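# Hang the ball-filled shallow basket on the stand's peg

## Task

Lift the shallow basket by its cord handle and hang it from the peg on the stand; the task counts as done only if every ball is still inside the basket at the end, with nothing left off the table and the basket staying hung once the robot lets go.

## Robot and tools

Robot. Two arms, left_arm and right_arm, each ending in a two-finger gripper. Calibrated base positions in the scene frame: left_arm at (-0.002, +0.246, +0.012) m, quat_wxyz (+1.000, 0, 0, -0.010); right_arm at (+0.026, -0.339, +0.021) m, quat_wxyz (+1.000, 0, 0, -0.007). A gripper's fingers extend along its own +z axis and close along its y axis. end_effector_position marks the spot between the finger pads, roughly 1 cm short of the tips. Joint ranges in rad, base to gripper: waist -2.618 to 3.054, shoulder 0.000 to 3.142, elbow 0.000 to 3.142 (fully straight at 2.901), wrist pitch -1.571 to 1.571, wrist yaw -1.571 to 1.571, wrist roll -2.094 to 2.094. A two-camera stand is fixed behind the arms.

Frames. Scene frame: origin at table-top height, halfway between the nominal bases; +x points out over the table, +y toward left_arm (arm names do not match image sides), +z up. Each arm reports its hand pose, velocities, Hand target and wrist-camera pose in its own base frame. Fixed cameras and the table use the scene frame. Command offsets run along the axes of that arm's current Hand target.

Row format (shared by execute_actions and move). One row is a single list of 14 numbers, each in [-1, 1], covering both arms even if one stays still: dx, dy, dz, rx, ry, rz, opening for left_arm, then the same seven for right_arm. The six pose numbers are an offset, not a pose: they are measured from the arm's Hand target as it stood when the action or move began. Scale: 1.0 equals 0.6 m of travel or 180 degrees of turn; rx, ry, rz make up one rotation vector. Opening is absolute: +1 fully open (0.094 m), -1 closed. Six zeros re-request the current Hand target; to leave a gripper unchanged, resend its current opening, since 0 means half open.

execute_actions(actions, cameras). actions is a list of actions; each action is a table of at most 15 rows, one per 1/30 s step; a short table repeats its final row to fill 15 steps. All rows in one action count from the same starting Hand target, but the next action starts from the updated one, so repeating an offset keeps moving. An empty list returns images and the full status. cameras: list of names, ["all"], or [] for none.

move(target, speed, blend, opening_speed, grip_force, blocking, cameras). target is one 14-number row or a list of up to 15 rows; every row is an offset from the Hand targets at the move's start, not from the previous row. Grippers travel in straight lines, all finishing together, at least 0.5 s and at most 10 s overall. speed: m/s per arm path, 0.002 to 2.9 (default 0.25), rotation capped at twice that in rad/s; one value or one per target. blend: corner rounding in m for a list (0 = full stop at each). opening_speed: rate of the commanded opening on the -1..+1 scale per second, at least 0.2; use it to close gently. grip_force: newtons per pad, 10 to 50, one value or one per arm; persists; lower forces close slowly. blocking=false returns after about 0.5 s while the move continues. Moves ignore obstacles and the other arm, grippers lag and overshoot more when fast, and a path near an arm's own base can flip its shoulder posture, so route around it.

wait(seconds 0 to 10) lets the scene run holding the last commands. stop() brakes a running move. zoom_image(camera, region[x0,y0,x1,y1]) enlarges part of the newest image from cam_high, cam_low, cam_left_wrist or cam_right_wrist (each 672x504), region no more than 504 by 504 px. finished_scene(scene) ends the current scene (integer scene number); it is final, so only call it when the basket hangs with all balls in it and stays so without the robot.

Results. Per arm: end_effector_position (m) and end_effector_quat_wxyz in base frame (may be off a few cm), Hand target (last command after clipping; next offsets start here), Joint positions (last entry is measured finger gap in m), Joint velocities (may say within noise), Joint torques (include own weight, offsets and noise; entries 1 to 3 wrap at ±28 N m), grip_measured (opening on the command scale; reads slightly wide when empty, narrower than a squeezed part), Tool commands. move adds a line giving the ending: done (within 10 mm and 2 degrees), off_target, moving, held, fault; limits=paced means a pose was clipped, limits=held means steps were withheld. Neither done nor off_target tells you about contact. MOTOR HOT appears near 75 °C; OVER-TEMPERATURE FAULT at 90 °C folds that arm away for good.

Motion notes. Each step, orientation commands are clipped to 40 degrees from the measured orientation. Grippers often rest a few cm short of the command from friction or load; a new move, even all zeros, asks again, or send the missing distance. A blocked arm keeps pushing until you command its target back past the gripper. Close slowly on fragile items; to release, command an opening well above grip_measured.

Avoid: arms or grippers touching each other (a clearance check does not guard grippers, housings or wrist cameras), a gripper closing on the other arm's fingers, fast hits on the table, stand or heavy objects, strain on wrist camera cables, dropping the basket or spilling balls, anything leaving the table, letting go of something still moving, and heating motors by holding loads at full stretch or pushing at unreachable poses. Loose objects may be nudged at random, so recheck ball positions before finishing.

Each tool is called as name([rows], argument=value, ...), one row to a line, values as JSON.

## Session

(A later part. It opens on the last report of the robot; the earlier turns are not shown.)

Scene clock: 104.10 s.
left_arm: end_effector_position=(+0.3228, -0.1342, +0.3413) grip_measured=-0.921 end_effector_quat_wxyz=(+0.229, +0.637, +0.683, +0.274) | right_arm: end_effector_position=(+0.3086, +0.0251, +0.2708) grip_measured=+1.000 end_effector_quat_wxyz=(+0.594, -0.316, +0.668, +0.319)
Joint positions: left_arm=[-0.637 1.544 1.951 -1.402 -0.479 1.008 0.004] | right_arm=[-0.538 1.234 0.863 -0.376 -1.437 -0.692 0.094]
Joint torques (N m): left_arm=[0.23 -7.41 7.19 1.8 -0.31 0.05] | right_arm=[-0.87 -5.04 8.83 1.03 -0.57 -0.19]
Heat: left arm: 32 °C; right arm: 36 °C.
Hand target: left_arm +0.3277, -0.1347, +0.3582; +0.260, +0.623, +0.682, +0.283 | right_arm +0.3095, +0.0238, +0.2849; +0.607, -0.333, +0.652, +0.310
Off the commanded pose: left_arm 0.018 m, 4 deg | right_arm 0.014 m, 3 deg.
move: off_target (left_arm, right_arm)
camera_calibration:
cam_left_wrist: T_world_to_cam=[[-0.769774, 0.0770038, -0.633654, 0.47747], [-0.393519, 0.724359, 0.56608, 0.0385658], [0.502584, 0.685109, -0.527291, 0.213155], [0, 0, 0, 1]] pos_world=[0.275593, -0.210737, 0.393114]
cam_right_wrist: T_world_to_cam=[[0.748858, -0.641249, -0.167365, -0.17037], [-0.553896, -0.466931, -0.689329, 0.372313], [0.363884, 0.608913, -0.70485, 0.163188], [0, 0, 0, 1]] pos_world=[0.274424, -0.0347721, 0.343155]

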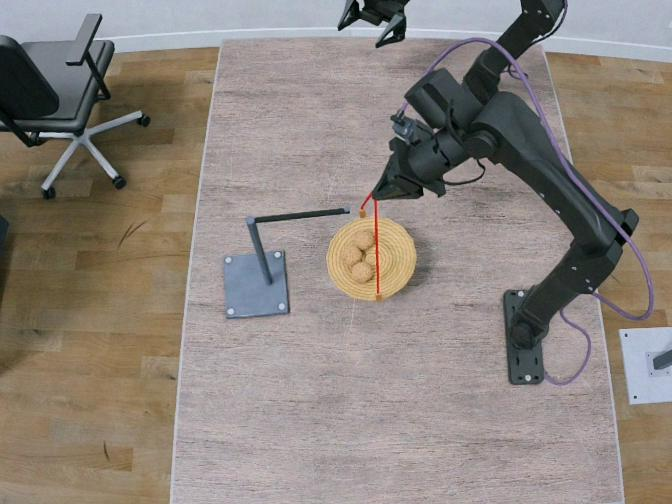

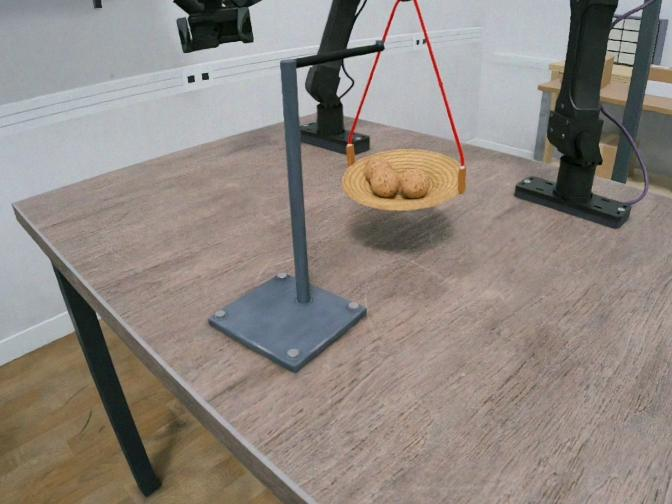

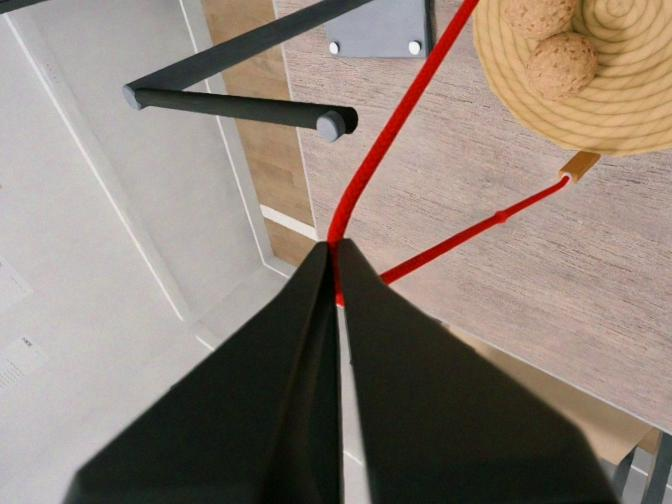

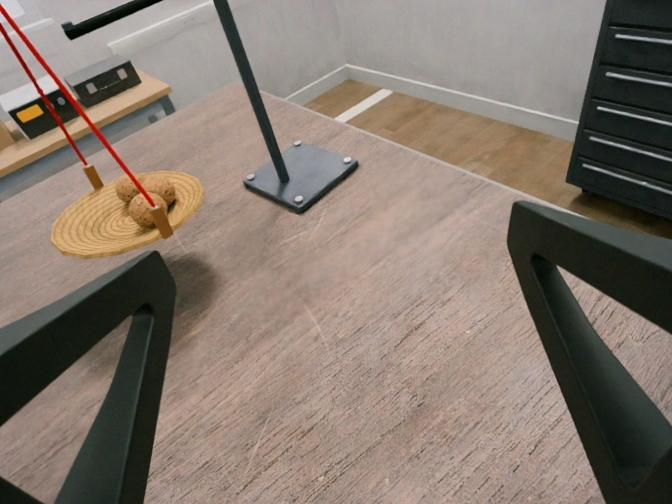

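move(target=[0.002,0.0589,0.0589,0,0,0,-1,0,0,0,0,0,0,1], speed=0.04, cameras=["all"])

Scene clock: 106.10 s.
left_arm: end_effector_position=(+0.3674, -0.1264, +0.3425) grip_measured=-0.921 end_effector_quat_wxyz=(+0.232, +0.636, +0.684, +0.273) | right_arm: end_effector_position=(+0.3086, +0.0251, +0.2708) grip_measured=+1.000 end_effector_quat_wxyz=(+0.594, -0.316, +0.668, +0.319)
Joint positions: left_arm=[-0.52 1.656 2.062 -1.351 -0.41 1.112 0.004] | right_arm=[-0.538 1.234 0.863 -0.376 -1.437 -0.692 0.094]
Joint torques (N m): left_arm=[0.36 -6.74 8.87 1.88 -0.22 0.04] | right_arm=[-0.28 -5.11 9.01 1.01 -0.58 -0.14]
Heat: left arm: 32 °C; right arm: 36 °C.
Hand target: left_arm +0.3774, -0.1290, +0.3584; +0.259, +0.623, +0.682, +0.283 | right_arm +0.3095, +0.0238, +0.2849; +0.607, -0.333, +0.652, +0.310
Off the commanded pose: left_arm 0.019 m, 4 deg | right_arm 0.014 m, 3 deg.
move: off_target (left_arm, right_arm)
camera_calibration:
cam_left_wrist: T_world_to_cam=[[-0.768319, 0.0722682, -0.635974, 0.511536], [-0.395336, 0.727846, 0.560312, 0.0528121], [0.503384, 0.681922, -0.530648, 0.18656], [0, 0, 0, 1]] pos_world=[0.31999, -0.202626, 0.39473]
cam_right_wrist: T_world_to_cam=[[0.748858, -0.641249, -0.167365, -0.17037], [-0.553896, -0.466931, -0.689329, 0.372313], [0.363884, 0.608913, -0.70485, 0.163188], [0, 0, 0, 1]] pos_world=[0.274424, -0.0347721, 0.343155]

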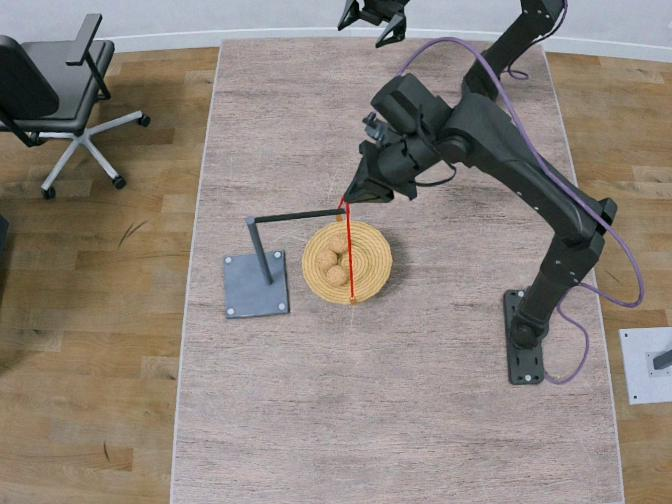

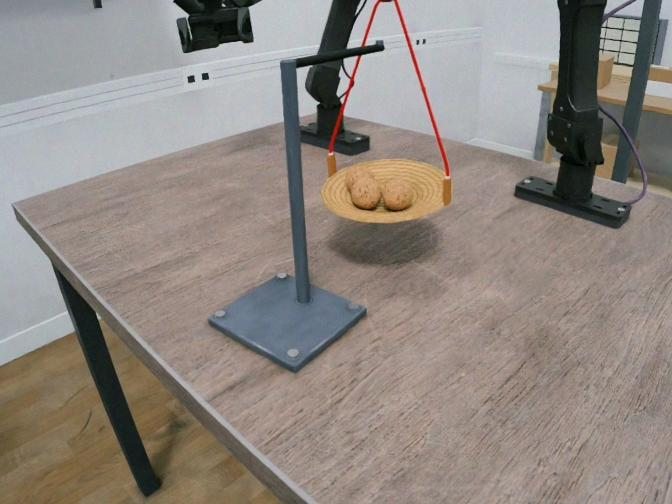

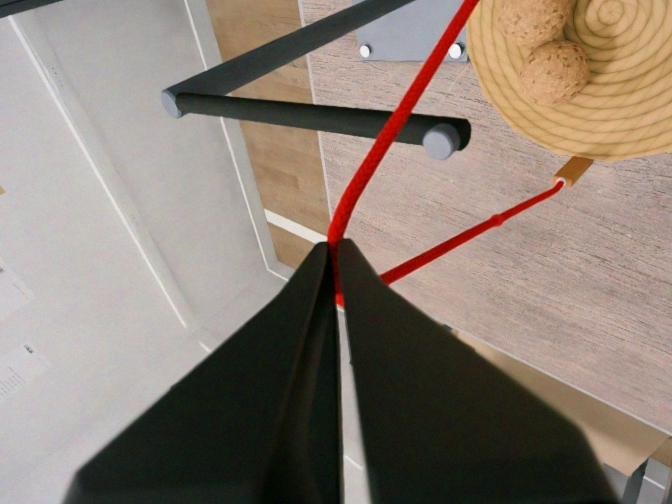

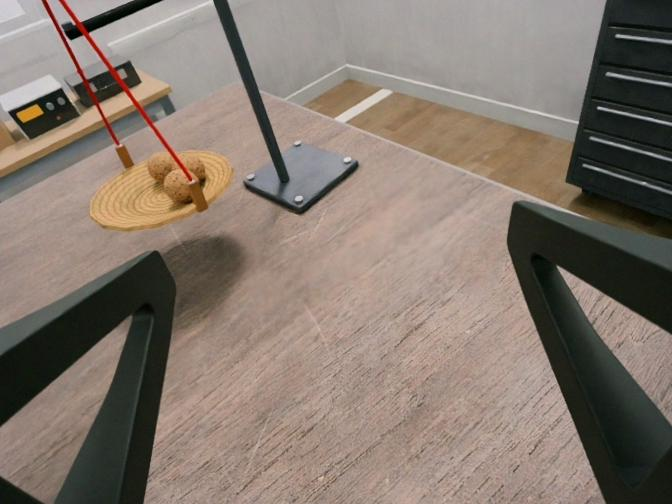

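move(target=[-0.0082,0.0528,0.0528,0,0,0,-1,0,0,0,0,0,0,1], speed=0.04, cameras=["all"])

zoom_image(camera="cam_right_wrist", region=[30, 0, 280, 220])

Scene clock: 108.13 s.
left_arm: end_effector_position=(+0.4149, -0.1292, +0.3462) grip_measured=-0.921 end_effector_quat_wxyz=(+0.240, +0.632, +0.684, +0.274) | right_arm: end_effector_position=(+0.3086, +0.0251, +0.2708) grip_measured=+1.000 end_effector_quat_wxyz=(+0.594, -0.316, +0.668, +0.319)
Joint positions: left_arm=[-0.454 1.83 2.277 -1.354 -0.369 1.166 0.004] | right_arm=[-0.538 1.234 0.863 -0.376 -1.437 -0.692 0.094]
Joint torques (N m): left_arm=[0.38 -8.16 8.72 1.78 -0.18 0.03] | right_arm=[-0.38 -5.27 8.88 1.07 -0.6 -0.18]
Heat: left arm: 32 °C; right arm: 36 °C.
Hand target: left_arm +0.4224, -0.1299, +0.3585; +0.260, +0.623, +0.682, +0.283 | right_arm +0.3095, +0.0238, +0.2849; +0.607, -0.333, +0.652, +0.310
Off the commanded pose: left_arm 0.014 m, 3 deg | right_arm 0.014 m, 3 deg.
move: off_target (left_arm, right_arm)
camera_calibration:
cam_left_wrist: T_world_to_cam=[[-0.75875, 0.0649885, -0.648132, 0.549942], [-0.404144, 0.733373, 0.546655, 0.0807162], [0.510849, 0.676713, -0.530182, 0.162513], [0, 0, 0, 1]] pos_world=[0.36687, -0.20491, 0.398473]
cam_right_wrist: T_world_to_cam=[[0.748858, -0.641249, -0.167365, -0.17037], [-0.553896, -0.466931, -0.689329, 0.372313], [0.363884, 0.608913, -0.70485, 0.163188], [0, 0, 0, 1]] pos_world=[0.274424, -0.0347721, 0.343155]

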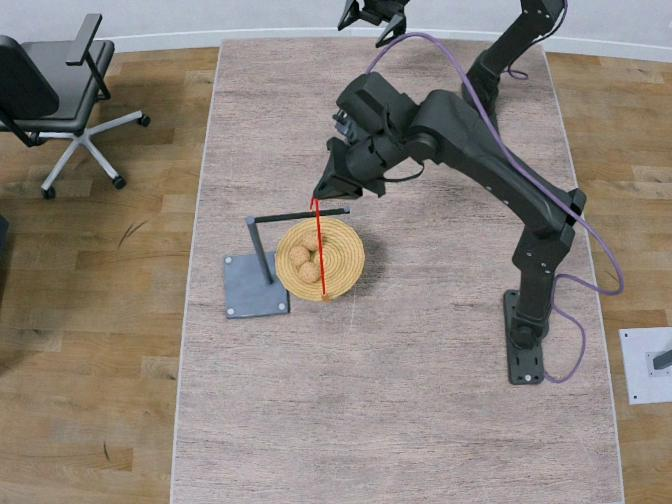

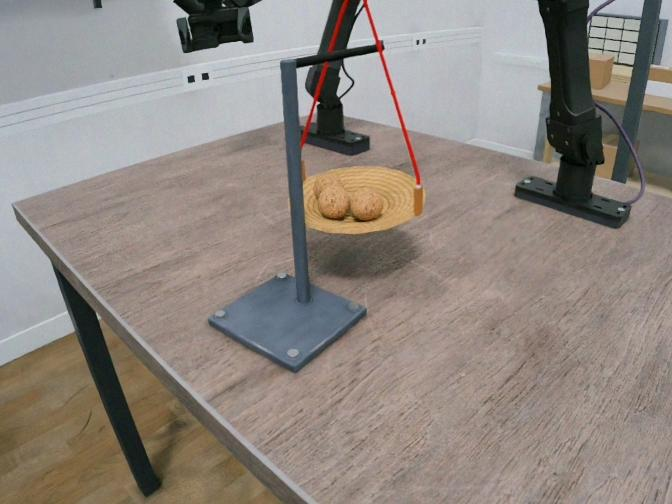

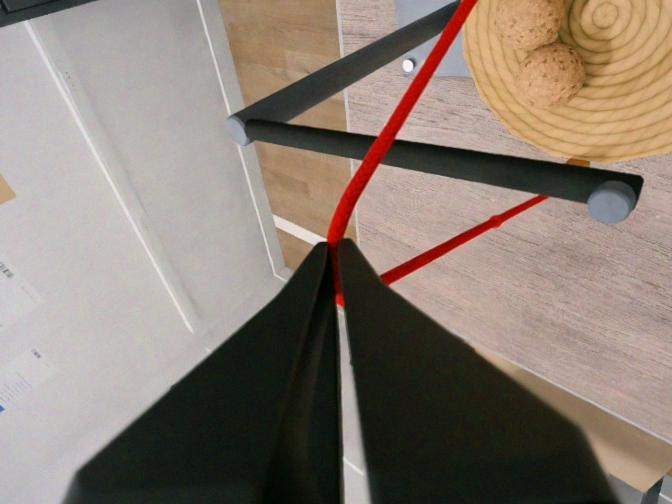

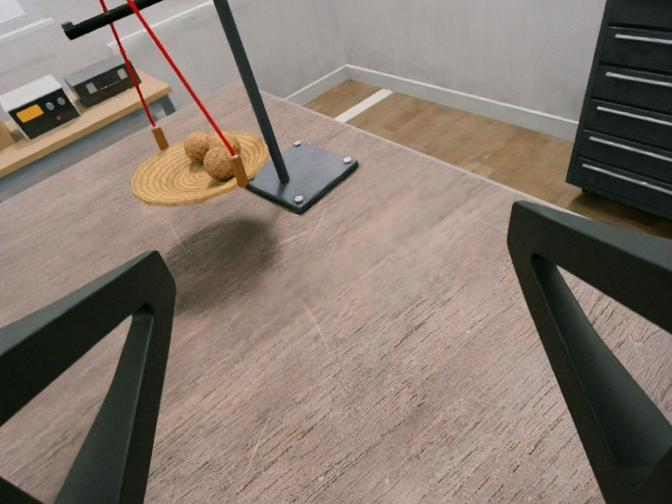

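Scaled by 2.016.

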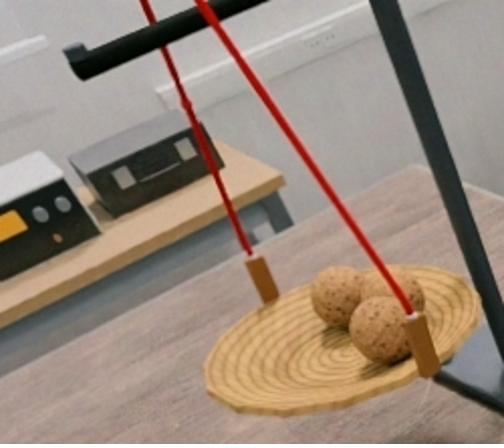

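move(target=[-0.003,-0.0448,0.0448,0,0,0,-1,0,0,0,0,0,0,1], speed=0.03, cameras=["cam_low","cam_left_wrist","cam_right_wrist"])

zoom_image(camera="cam_right_wrist", region=[30, 0, 280, 220])

Scene clock: 110.53 s.
left_arm: end_effector_position=(+0.4254, -0.1344, +0.2947) grip_measured=-0.921 end_effector_quat_wxyz=(+0.223, +0.639, +0.685, +0.269) | right_arm: end_effector_position=(+0.3086, +0.0251, +0.2708) grip_measured=+1.000 end_effector_quat_wxyz=(+0.594, -0.316, +0.668, +0.319)
Joint positions: left_arm=[-0.454 1.78 1.996 -1.159 -0.368 1.167 0.004] | right_arm=[-0.538 1.234 0.863 -0.376 -1.437 -0.692 0.094]
Joint torques (N m): left_arm=[0.02 -14.13 5.29 1.89 -0.21 -0.01] | right_arm=[-0.54 -5.15 9.06 1.05 -0.62 -0.11]
Heat: left arm: 32 °C; right arm: 36 °C.
Hand target: left_arm +0.4226, -0.1318, +0.3206; +0.260, +0.623, +0.682, +0.283 | right_arm +0.3095, +0.0238, +0.2849; +0.607, -0.333, +0.652, +0.310
Off the commanded pose: left_arm 0.026 m, 5 deg | right_arm 0.014 m, 3 deg.
move: off_target (left_arm, right_arm)
camera_calibration:
cam_left_wrist: T_world_to_cam=[[-0.780101, 0.0758002, -0.621045, 0.527396], [-0.384897, 0.724426, 0.571892, 0.0999482], [0.493251, 0.685172, -0.53595, 0.14369], [0, 0, 0, 1]] pos_world=[0.379017, -0.210834, 0.347388]
cam_right_wrist: T_world_to_cam=[[0.748858, -0.641249, -0.167365, -0.17037], [-0.553896, -0.466931, -0.689329, 0.372313], [0.363884, 0.608913, -0.70485, 0.163188], [0, 0, 0, 1]] pos_world=[0.274424, -0.0347721, 0.343155]
Images, in order (width x height): cam_low 672x504, cam_left_wrist 672x504, cam_right_wrist 672x504.

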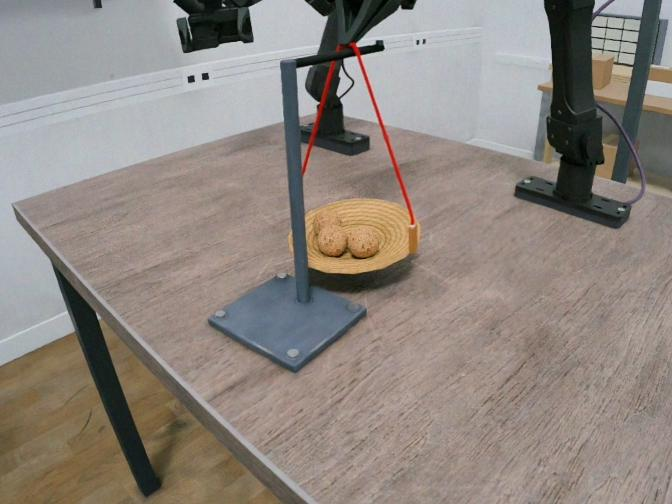

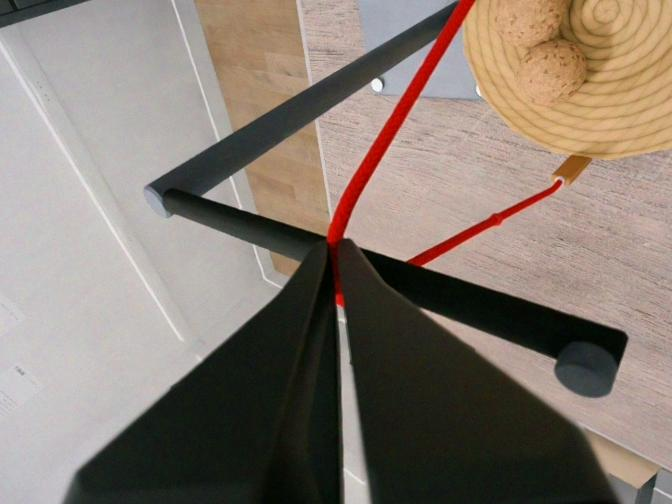

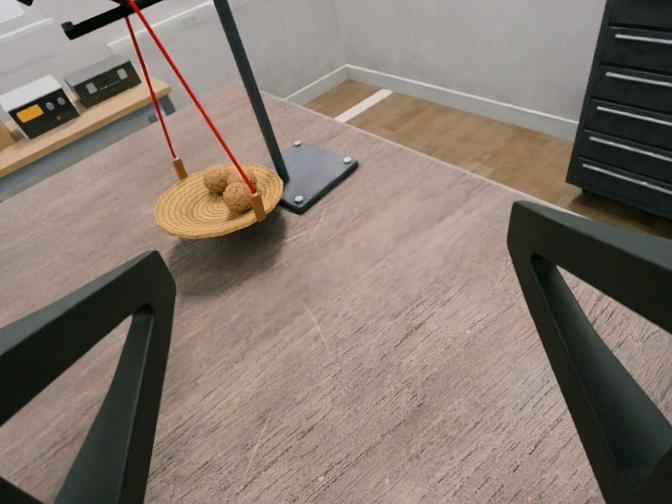

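Scaled by 2.016.

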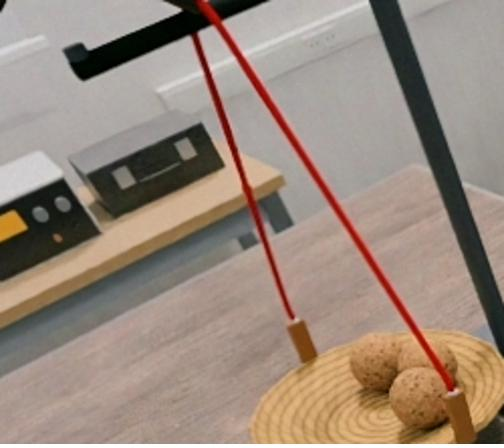

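zoom_image(camera="cam_low", region=[280, 0, 430, 110])

zoom_image(camera="cam_left_wrist", region=[240, 180, 460, 340])

Scaled by 3.360.

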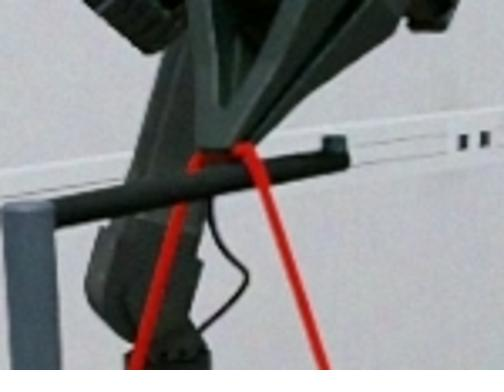

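Scaled by 2.291.

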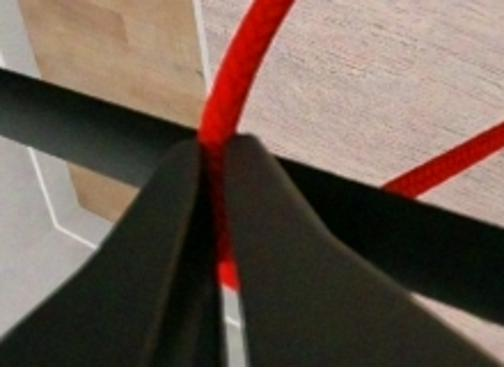

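move(target=[0,-0.006,0.006,0,0,0,-1,0,0,0,0,0,0,1], speed=0.02, cameras=["cam_low","cam_left_wrist"])

zoom_image(camera="cam_low", region=[280, 0, 430, 110])

Scene clock: 111.73 s.
left_arm: end_effector_position=(+0.4255, -0.1345, +0.2940) grip_measured=-0.921 end_effector_quat_wxyz=(+0.230, +0.636, +0.685, +0.271) | right_arm: end_effector_position=(+0.3086, +0.0251, +0.2708) grip_measured=+1.000 end_effector_quat_wxyz=(+0.594, -0.316, +0.668, +0.319)
Joint positions: left_arm=[-0.454 1.764 1.963 -1.129 -0.368 1.167 0.004] | right_arm=[-0.538 1.234 0.863 -0.376 -1.437 -0.692 0.094]
Joint torques (N m): left_arm=[0.01 -13.44 5.01 1.85 -0.21 -0.01] | right_arm=[-0.39 -5.24 8.64 1.02 -0.61 -0.16]
Heat: left arm: 32 °C; right arm: 36 °C.
Hand target: left_arm +0.4226, -0.1318, +0.3154; +0.260, +0.623, +0.682, +0.283 | right_arm +0.3095, +0.0238, +0.2849; +0.607, -0.333, +0.652, +0.310
Off the commanded pose: left_arm 0.022 m, 4 deg | right_arm 0.014 m, 3 deg.
move: off_target (left_arm, right_arm)
camera_calibration:
cam_left_wrist: T_world_to_cam=[[-0.77217, 0.0718614, -0.63134, 0.526237], [-0.392106, 0.72796, 0.56243, 0.106789], [0.500007, 0.681843, -0.533931, 0.139433], [0, 0, 0, 1]] pos_world=[0.378499, -0.210625, 0.34662]
Images, in order (width x height): cam_low 672x504, cam_left_wrist 672x504.

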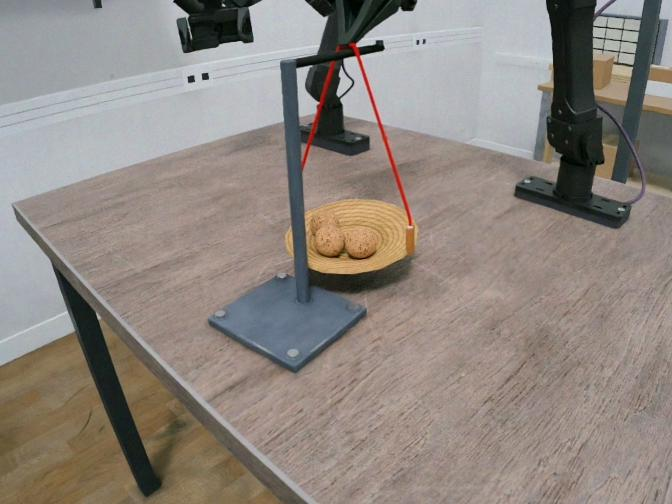

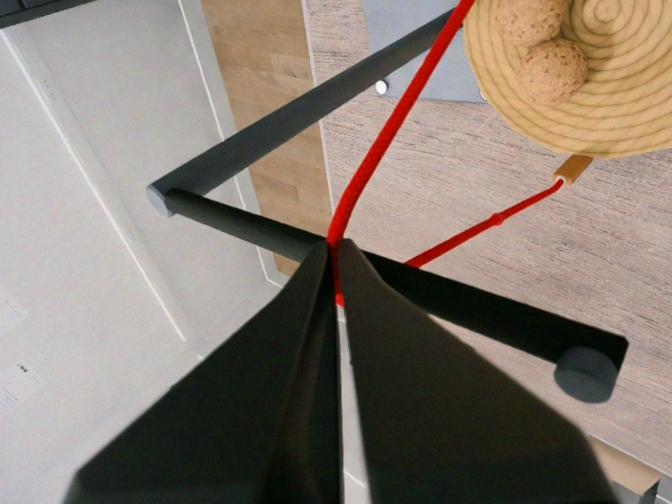

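Scaled by 3.360.

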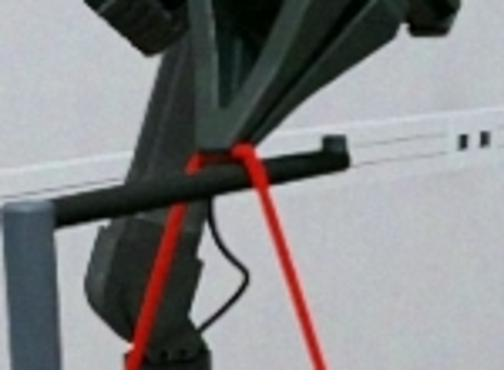

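move(target=[0,0,0,0,0,0,-0.75,0,0,0,0,0,0,1], opening_speed=0.2, cameras=["cam_low","cam_left_wrist","cam_right_wrist"])

zoom_image(camera="cam_low", region=[280, 0, 430, 110])

Scene clock: 113.40 s.
left_arm: end_effector_position=(+0.4285, -0.1355, +0.2966) grip_measured=-0.753 end_effector_quat_wxyz=(+0.237, +0.633, +0.684, +0.274) | right_arm: end_effector_position=(+0.3086, +0.0251, +0.2708) grip_measured=+1.000 end_effector_quat_wxyz=(+0.594, -0.316, +0.668, +0.319)
Joint positions: left_arm=[-0.454 1.764 1.963 -1.113 -0.37 1.167 0.012] | right_arm=[-0.538 1.234 0.863 -0.376 -1.437 -0.692 0.094]
Joint torques (N m): left_arm=[0.02 -13.45 5.01 1.7 -0.19 0] | right_arm=[-0.42 -5.15 9.01 1.11 -0.59 -0.17]
Heat: left arm: 32 °C; right arm: 36 °C.
Hand target: left_arm +0.4227, -0.1318, +0.3155; +0.260, +0.623, +0.682, +0.283 | right_arm +0.3095, +0.0238, +0.2849; +0.607, -0.333, +0.652, +0.310
Off the commanded pose: left_arm 0.020 m, 3 deg | right_arm 0.014 m, 3 deg.
move: off_target (left_arm, right_arm)
camera_calibration:
cam_left_wrist: T_world_to_cam=[[-0.762225, 0.0671794, -0.643817, 0.529042], [-0.401705, 0.730823, 0.551843, 0.114953], [0.507589, 0.679253, -0.530065, 0.135242], [0, 0, 0, 1]] pos_world=[0.380779, -0.211415, 0.348857]
cam_right_wrist: T_world_to_cam=[[0.748858, -0.641249, -0.167365, -0.17037], [-0.553896, -0.466931, -0.689329, 0.372313], [0.363884, 0.608913, -0.70485, 0.163188], [0, 0, 0, 1]] pos_world=[0.274424, -0.0347721, 0.343155]
Images, in order (width x height): cam_low 672x504, cam_left_wrist 672x504, cam_right_wrist 672x504.

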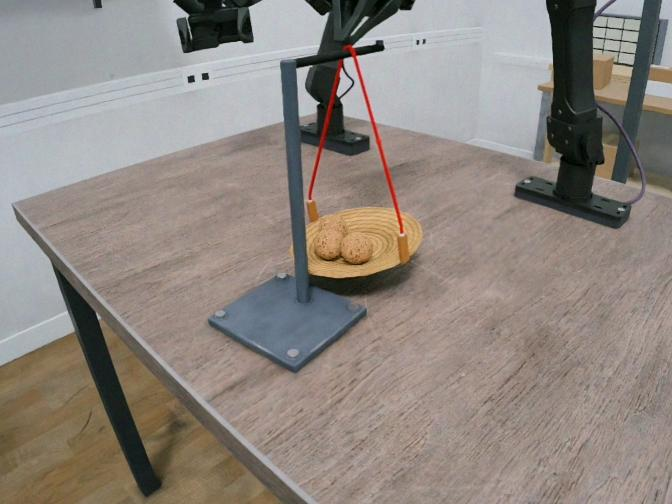

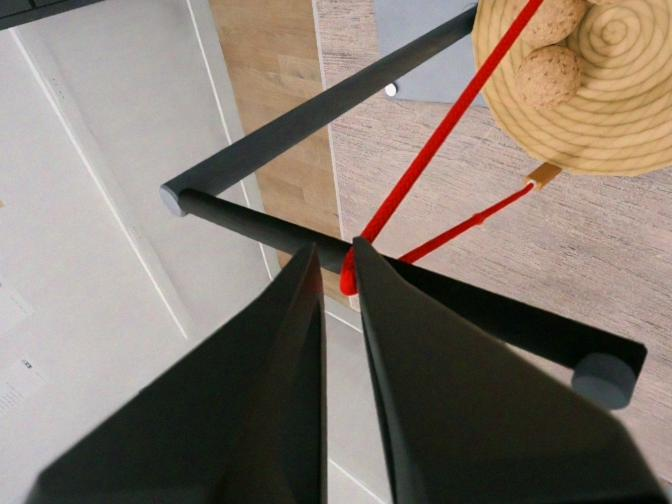

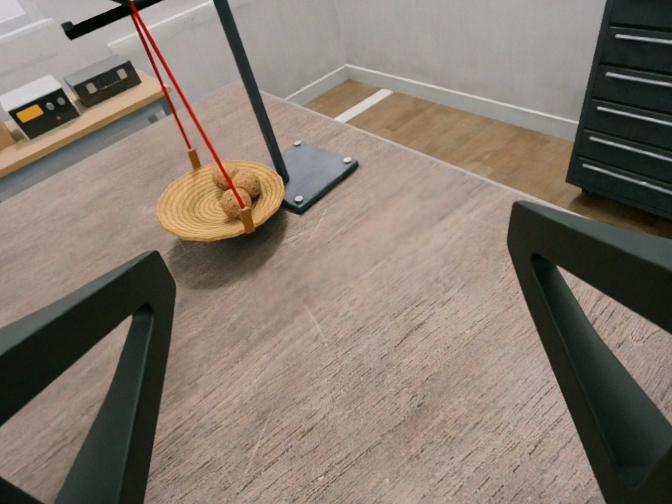

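Scaled by 3.360.

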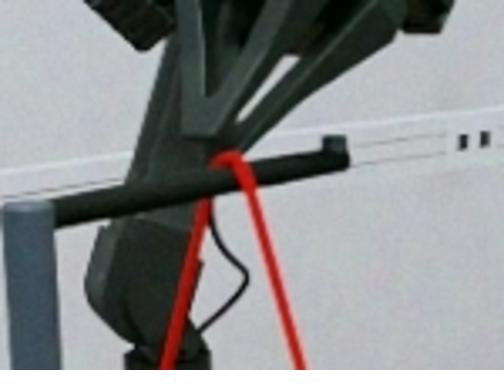

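move(target=[0,0,-0.15,0,0,0,-0.7,0,0,0,0,0,0,1], speed=0.05, cameras=["cam_low","cam_left_wrist","cam_right_wrist"])

Scene clock: 116.07 s.
left_arm: end_effector_position=(+0.3648, -0.1405, +0.3584) grip_measured=-0.702 end_effector_quat_wxyz=(+0.233, +0.638, +0.680, +0.276) | right_arm: end_effector_position=(+0.3086, +0.0251, +0.2708) grip_measured=+1.000 end_effector_quat_wxyz=(+0.594, -0.316, +0.668, +0.319)
Joint positions: left_arm=[-0.568 1.731 2.23 -1.455 -0.439 1.08 0.014] | right_arm=[-0.538 1.234 0.863 -0.376 -1.437 -0.692 0.094]
Joint torques (N m): left_arm=[-0.43 -10.24 7.62 1.44 -0.3 -0.11] | right_arm=[-0.44 -5.12 8.85 1.07 -0.61 -0.17]
Heat: left arm: 33 °C; right arm: 36 °C.
Hand target: left_arm +0.3592, -0.1373, +0.3789; +0.260, +0.623, +0.682, +0.283 | right_arm +0.3095, +0.0238, +0.2849; +0.607, -0.333, +0.652, +0.310
Off the commanded pose: left_arm 0.022 m, 4 deg | right_arm 0.014 m, 3 deg.
move: off_target (left_arm, right_arm)
camera_calibration:
cam_left_wrist: T_world_to_cam=[[-0.764119, 0.0808711, -0.639986, 0.521908], [-0.393314, 0.727957, 0.56159, 0.0519897], [0.511298, 0.680837, -0.524438, 0.200623], [0, 0, 0, 1]] pos_world=[0.31667, -0.216645, 0.410031]
cam_right_wrist: T_world_to_cam=[[0.748858, -0.641249, -0.167365, -0.17037], [-0.553896, -0.466931, -0.689329, 0.372313], [0.363884, 0.608913, -0.70485, 0.163188], [0, 0, 0, 1]] pos_world=[0.274424, -0.0347721, 0.343155]
Images, in order (width x height): cam_low 672x504, cam_left_wrist 672x504, cam_right_wrist 672x504.

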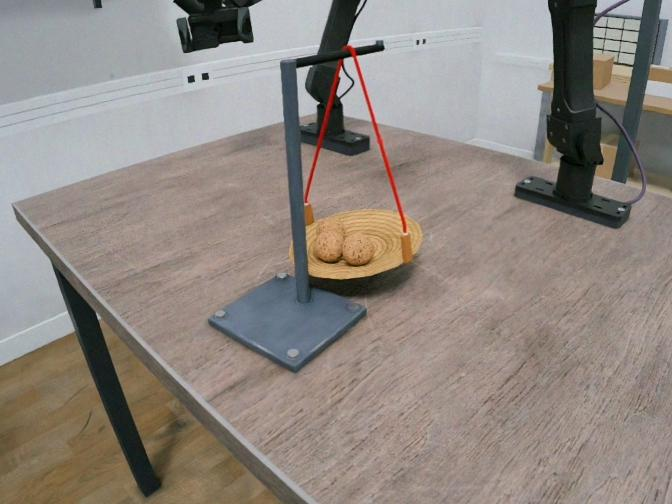

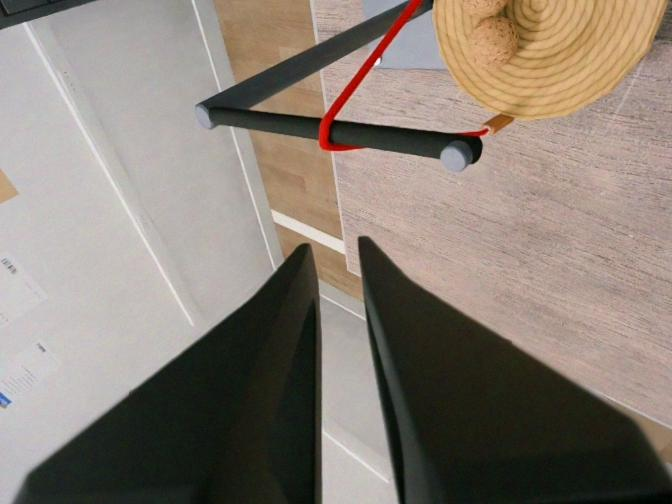

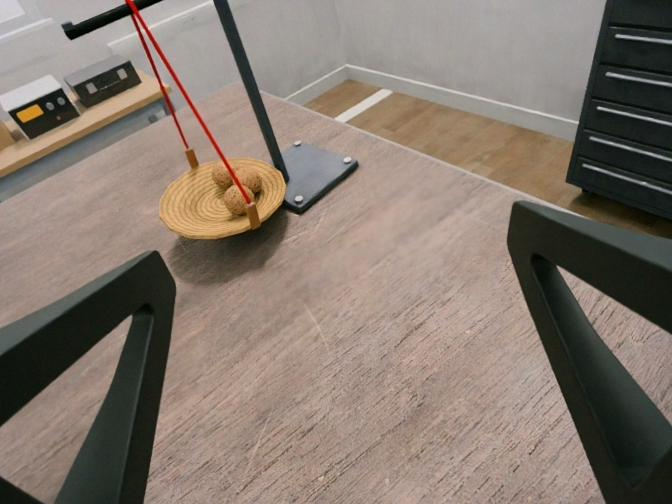

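Hung cleanly, with the balls in and the hand clear.

finished_scene(scene=2)

The scene is finished: the task was done.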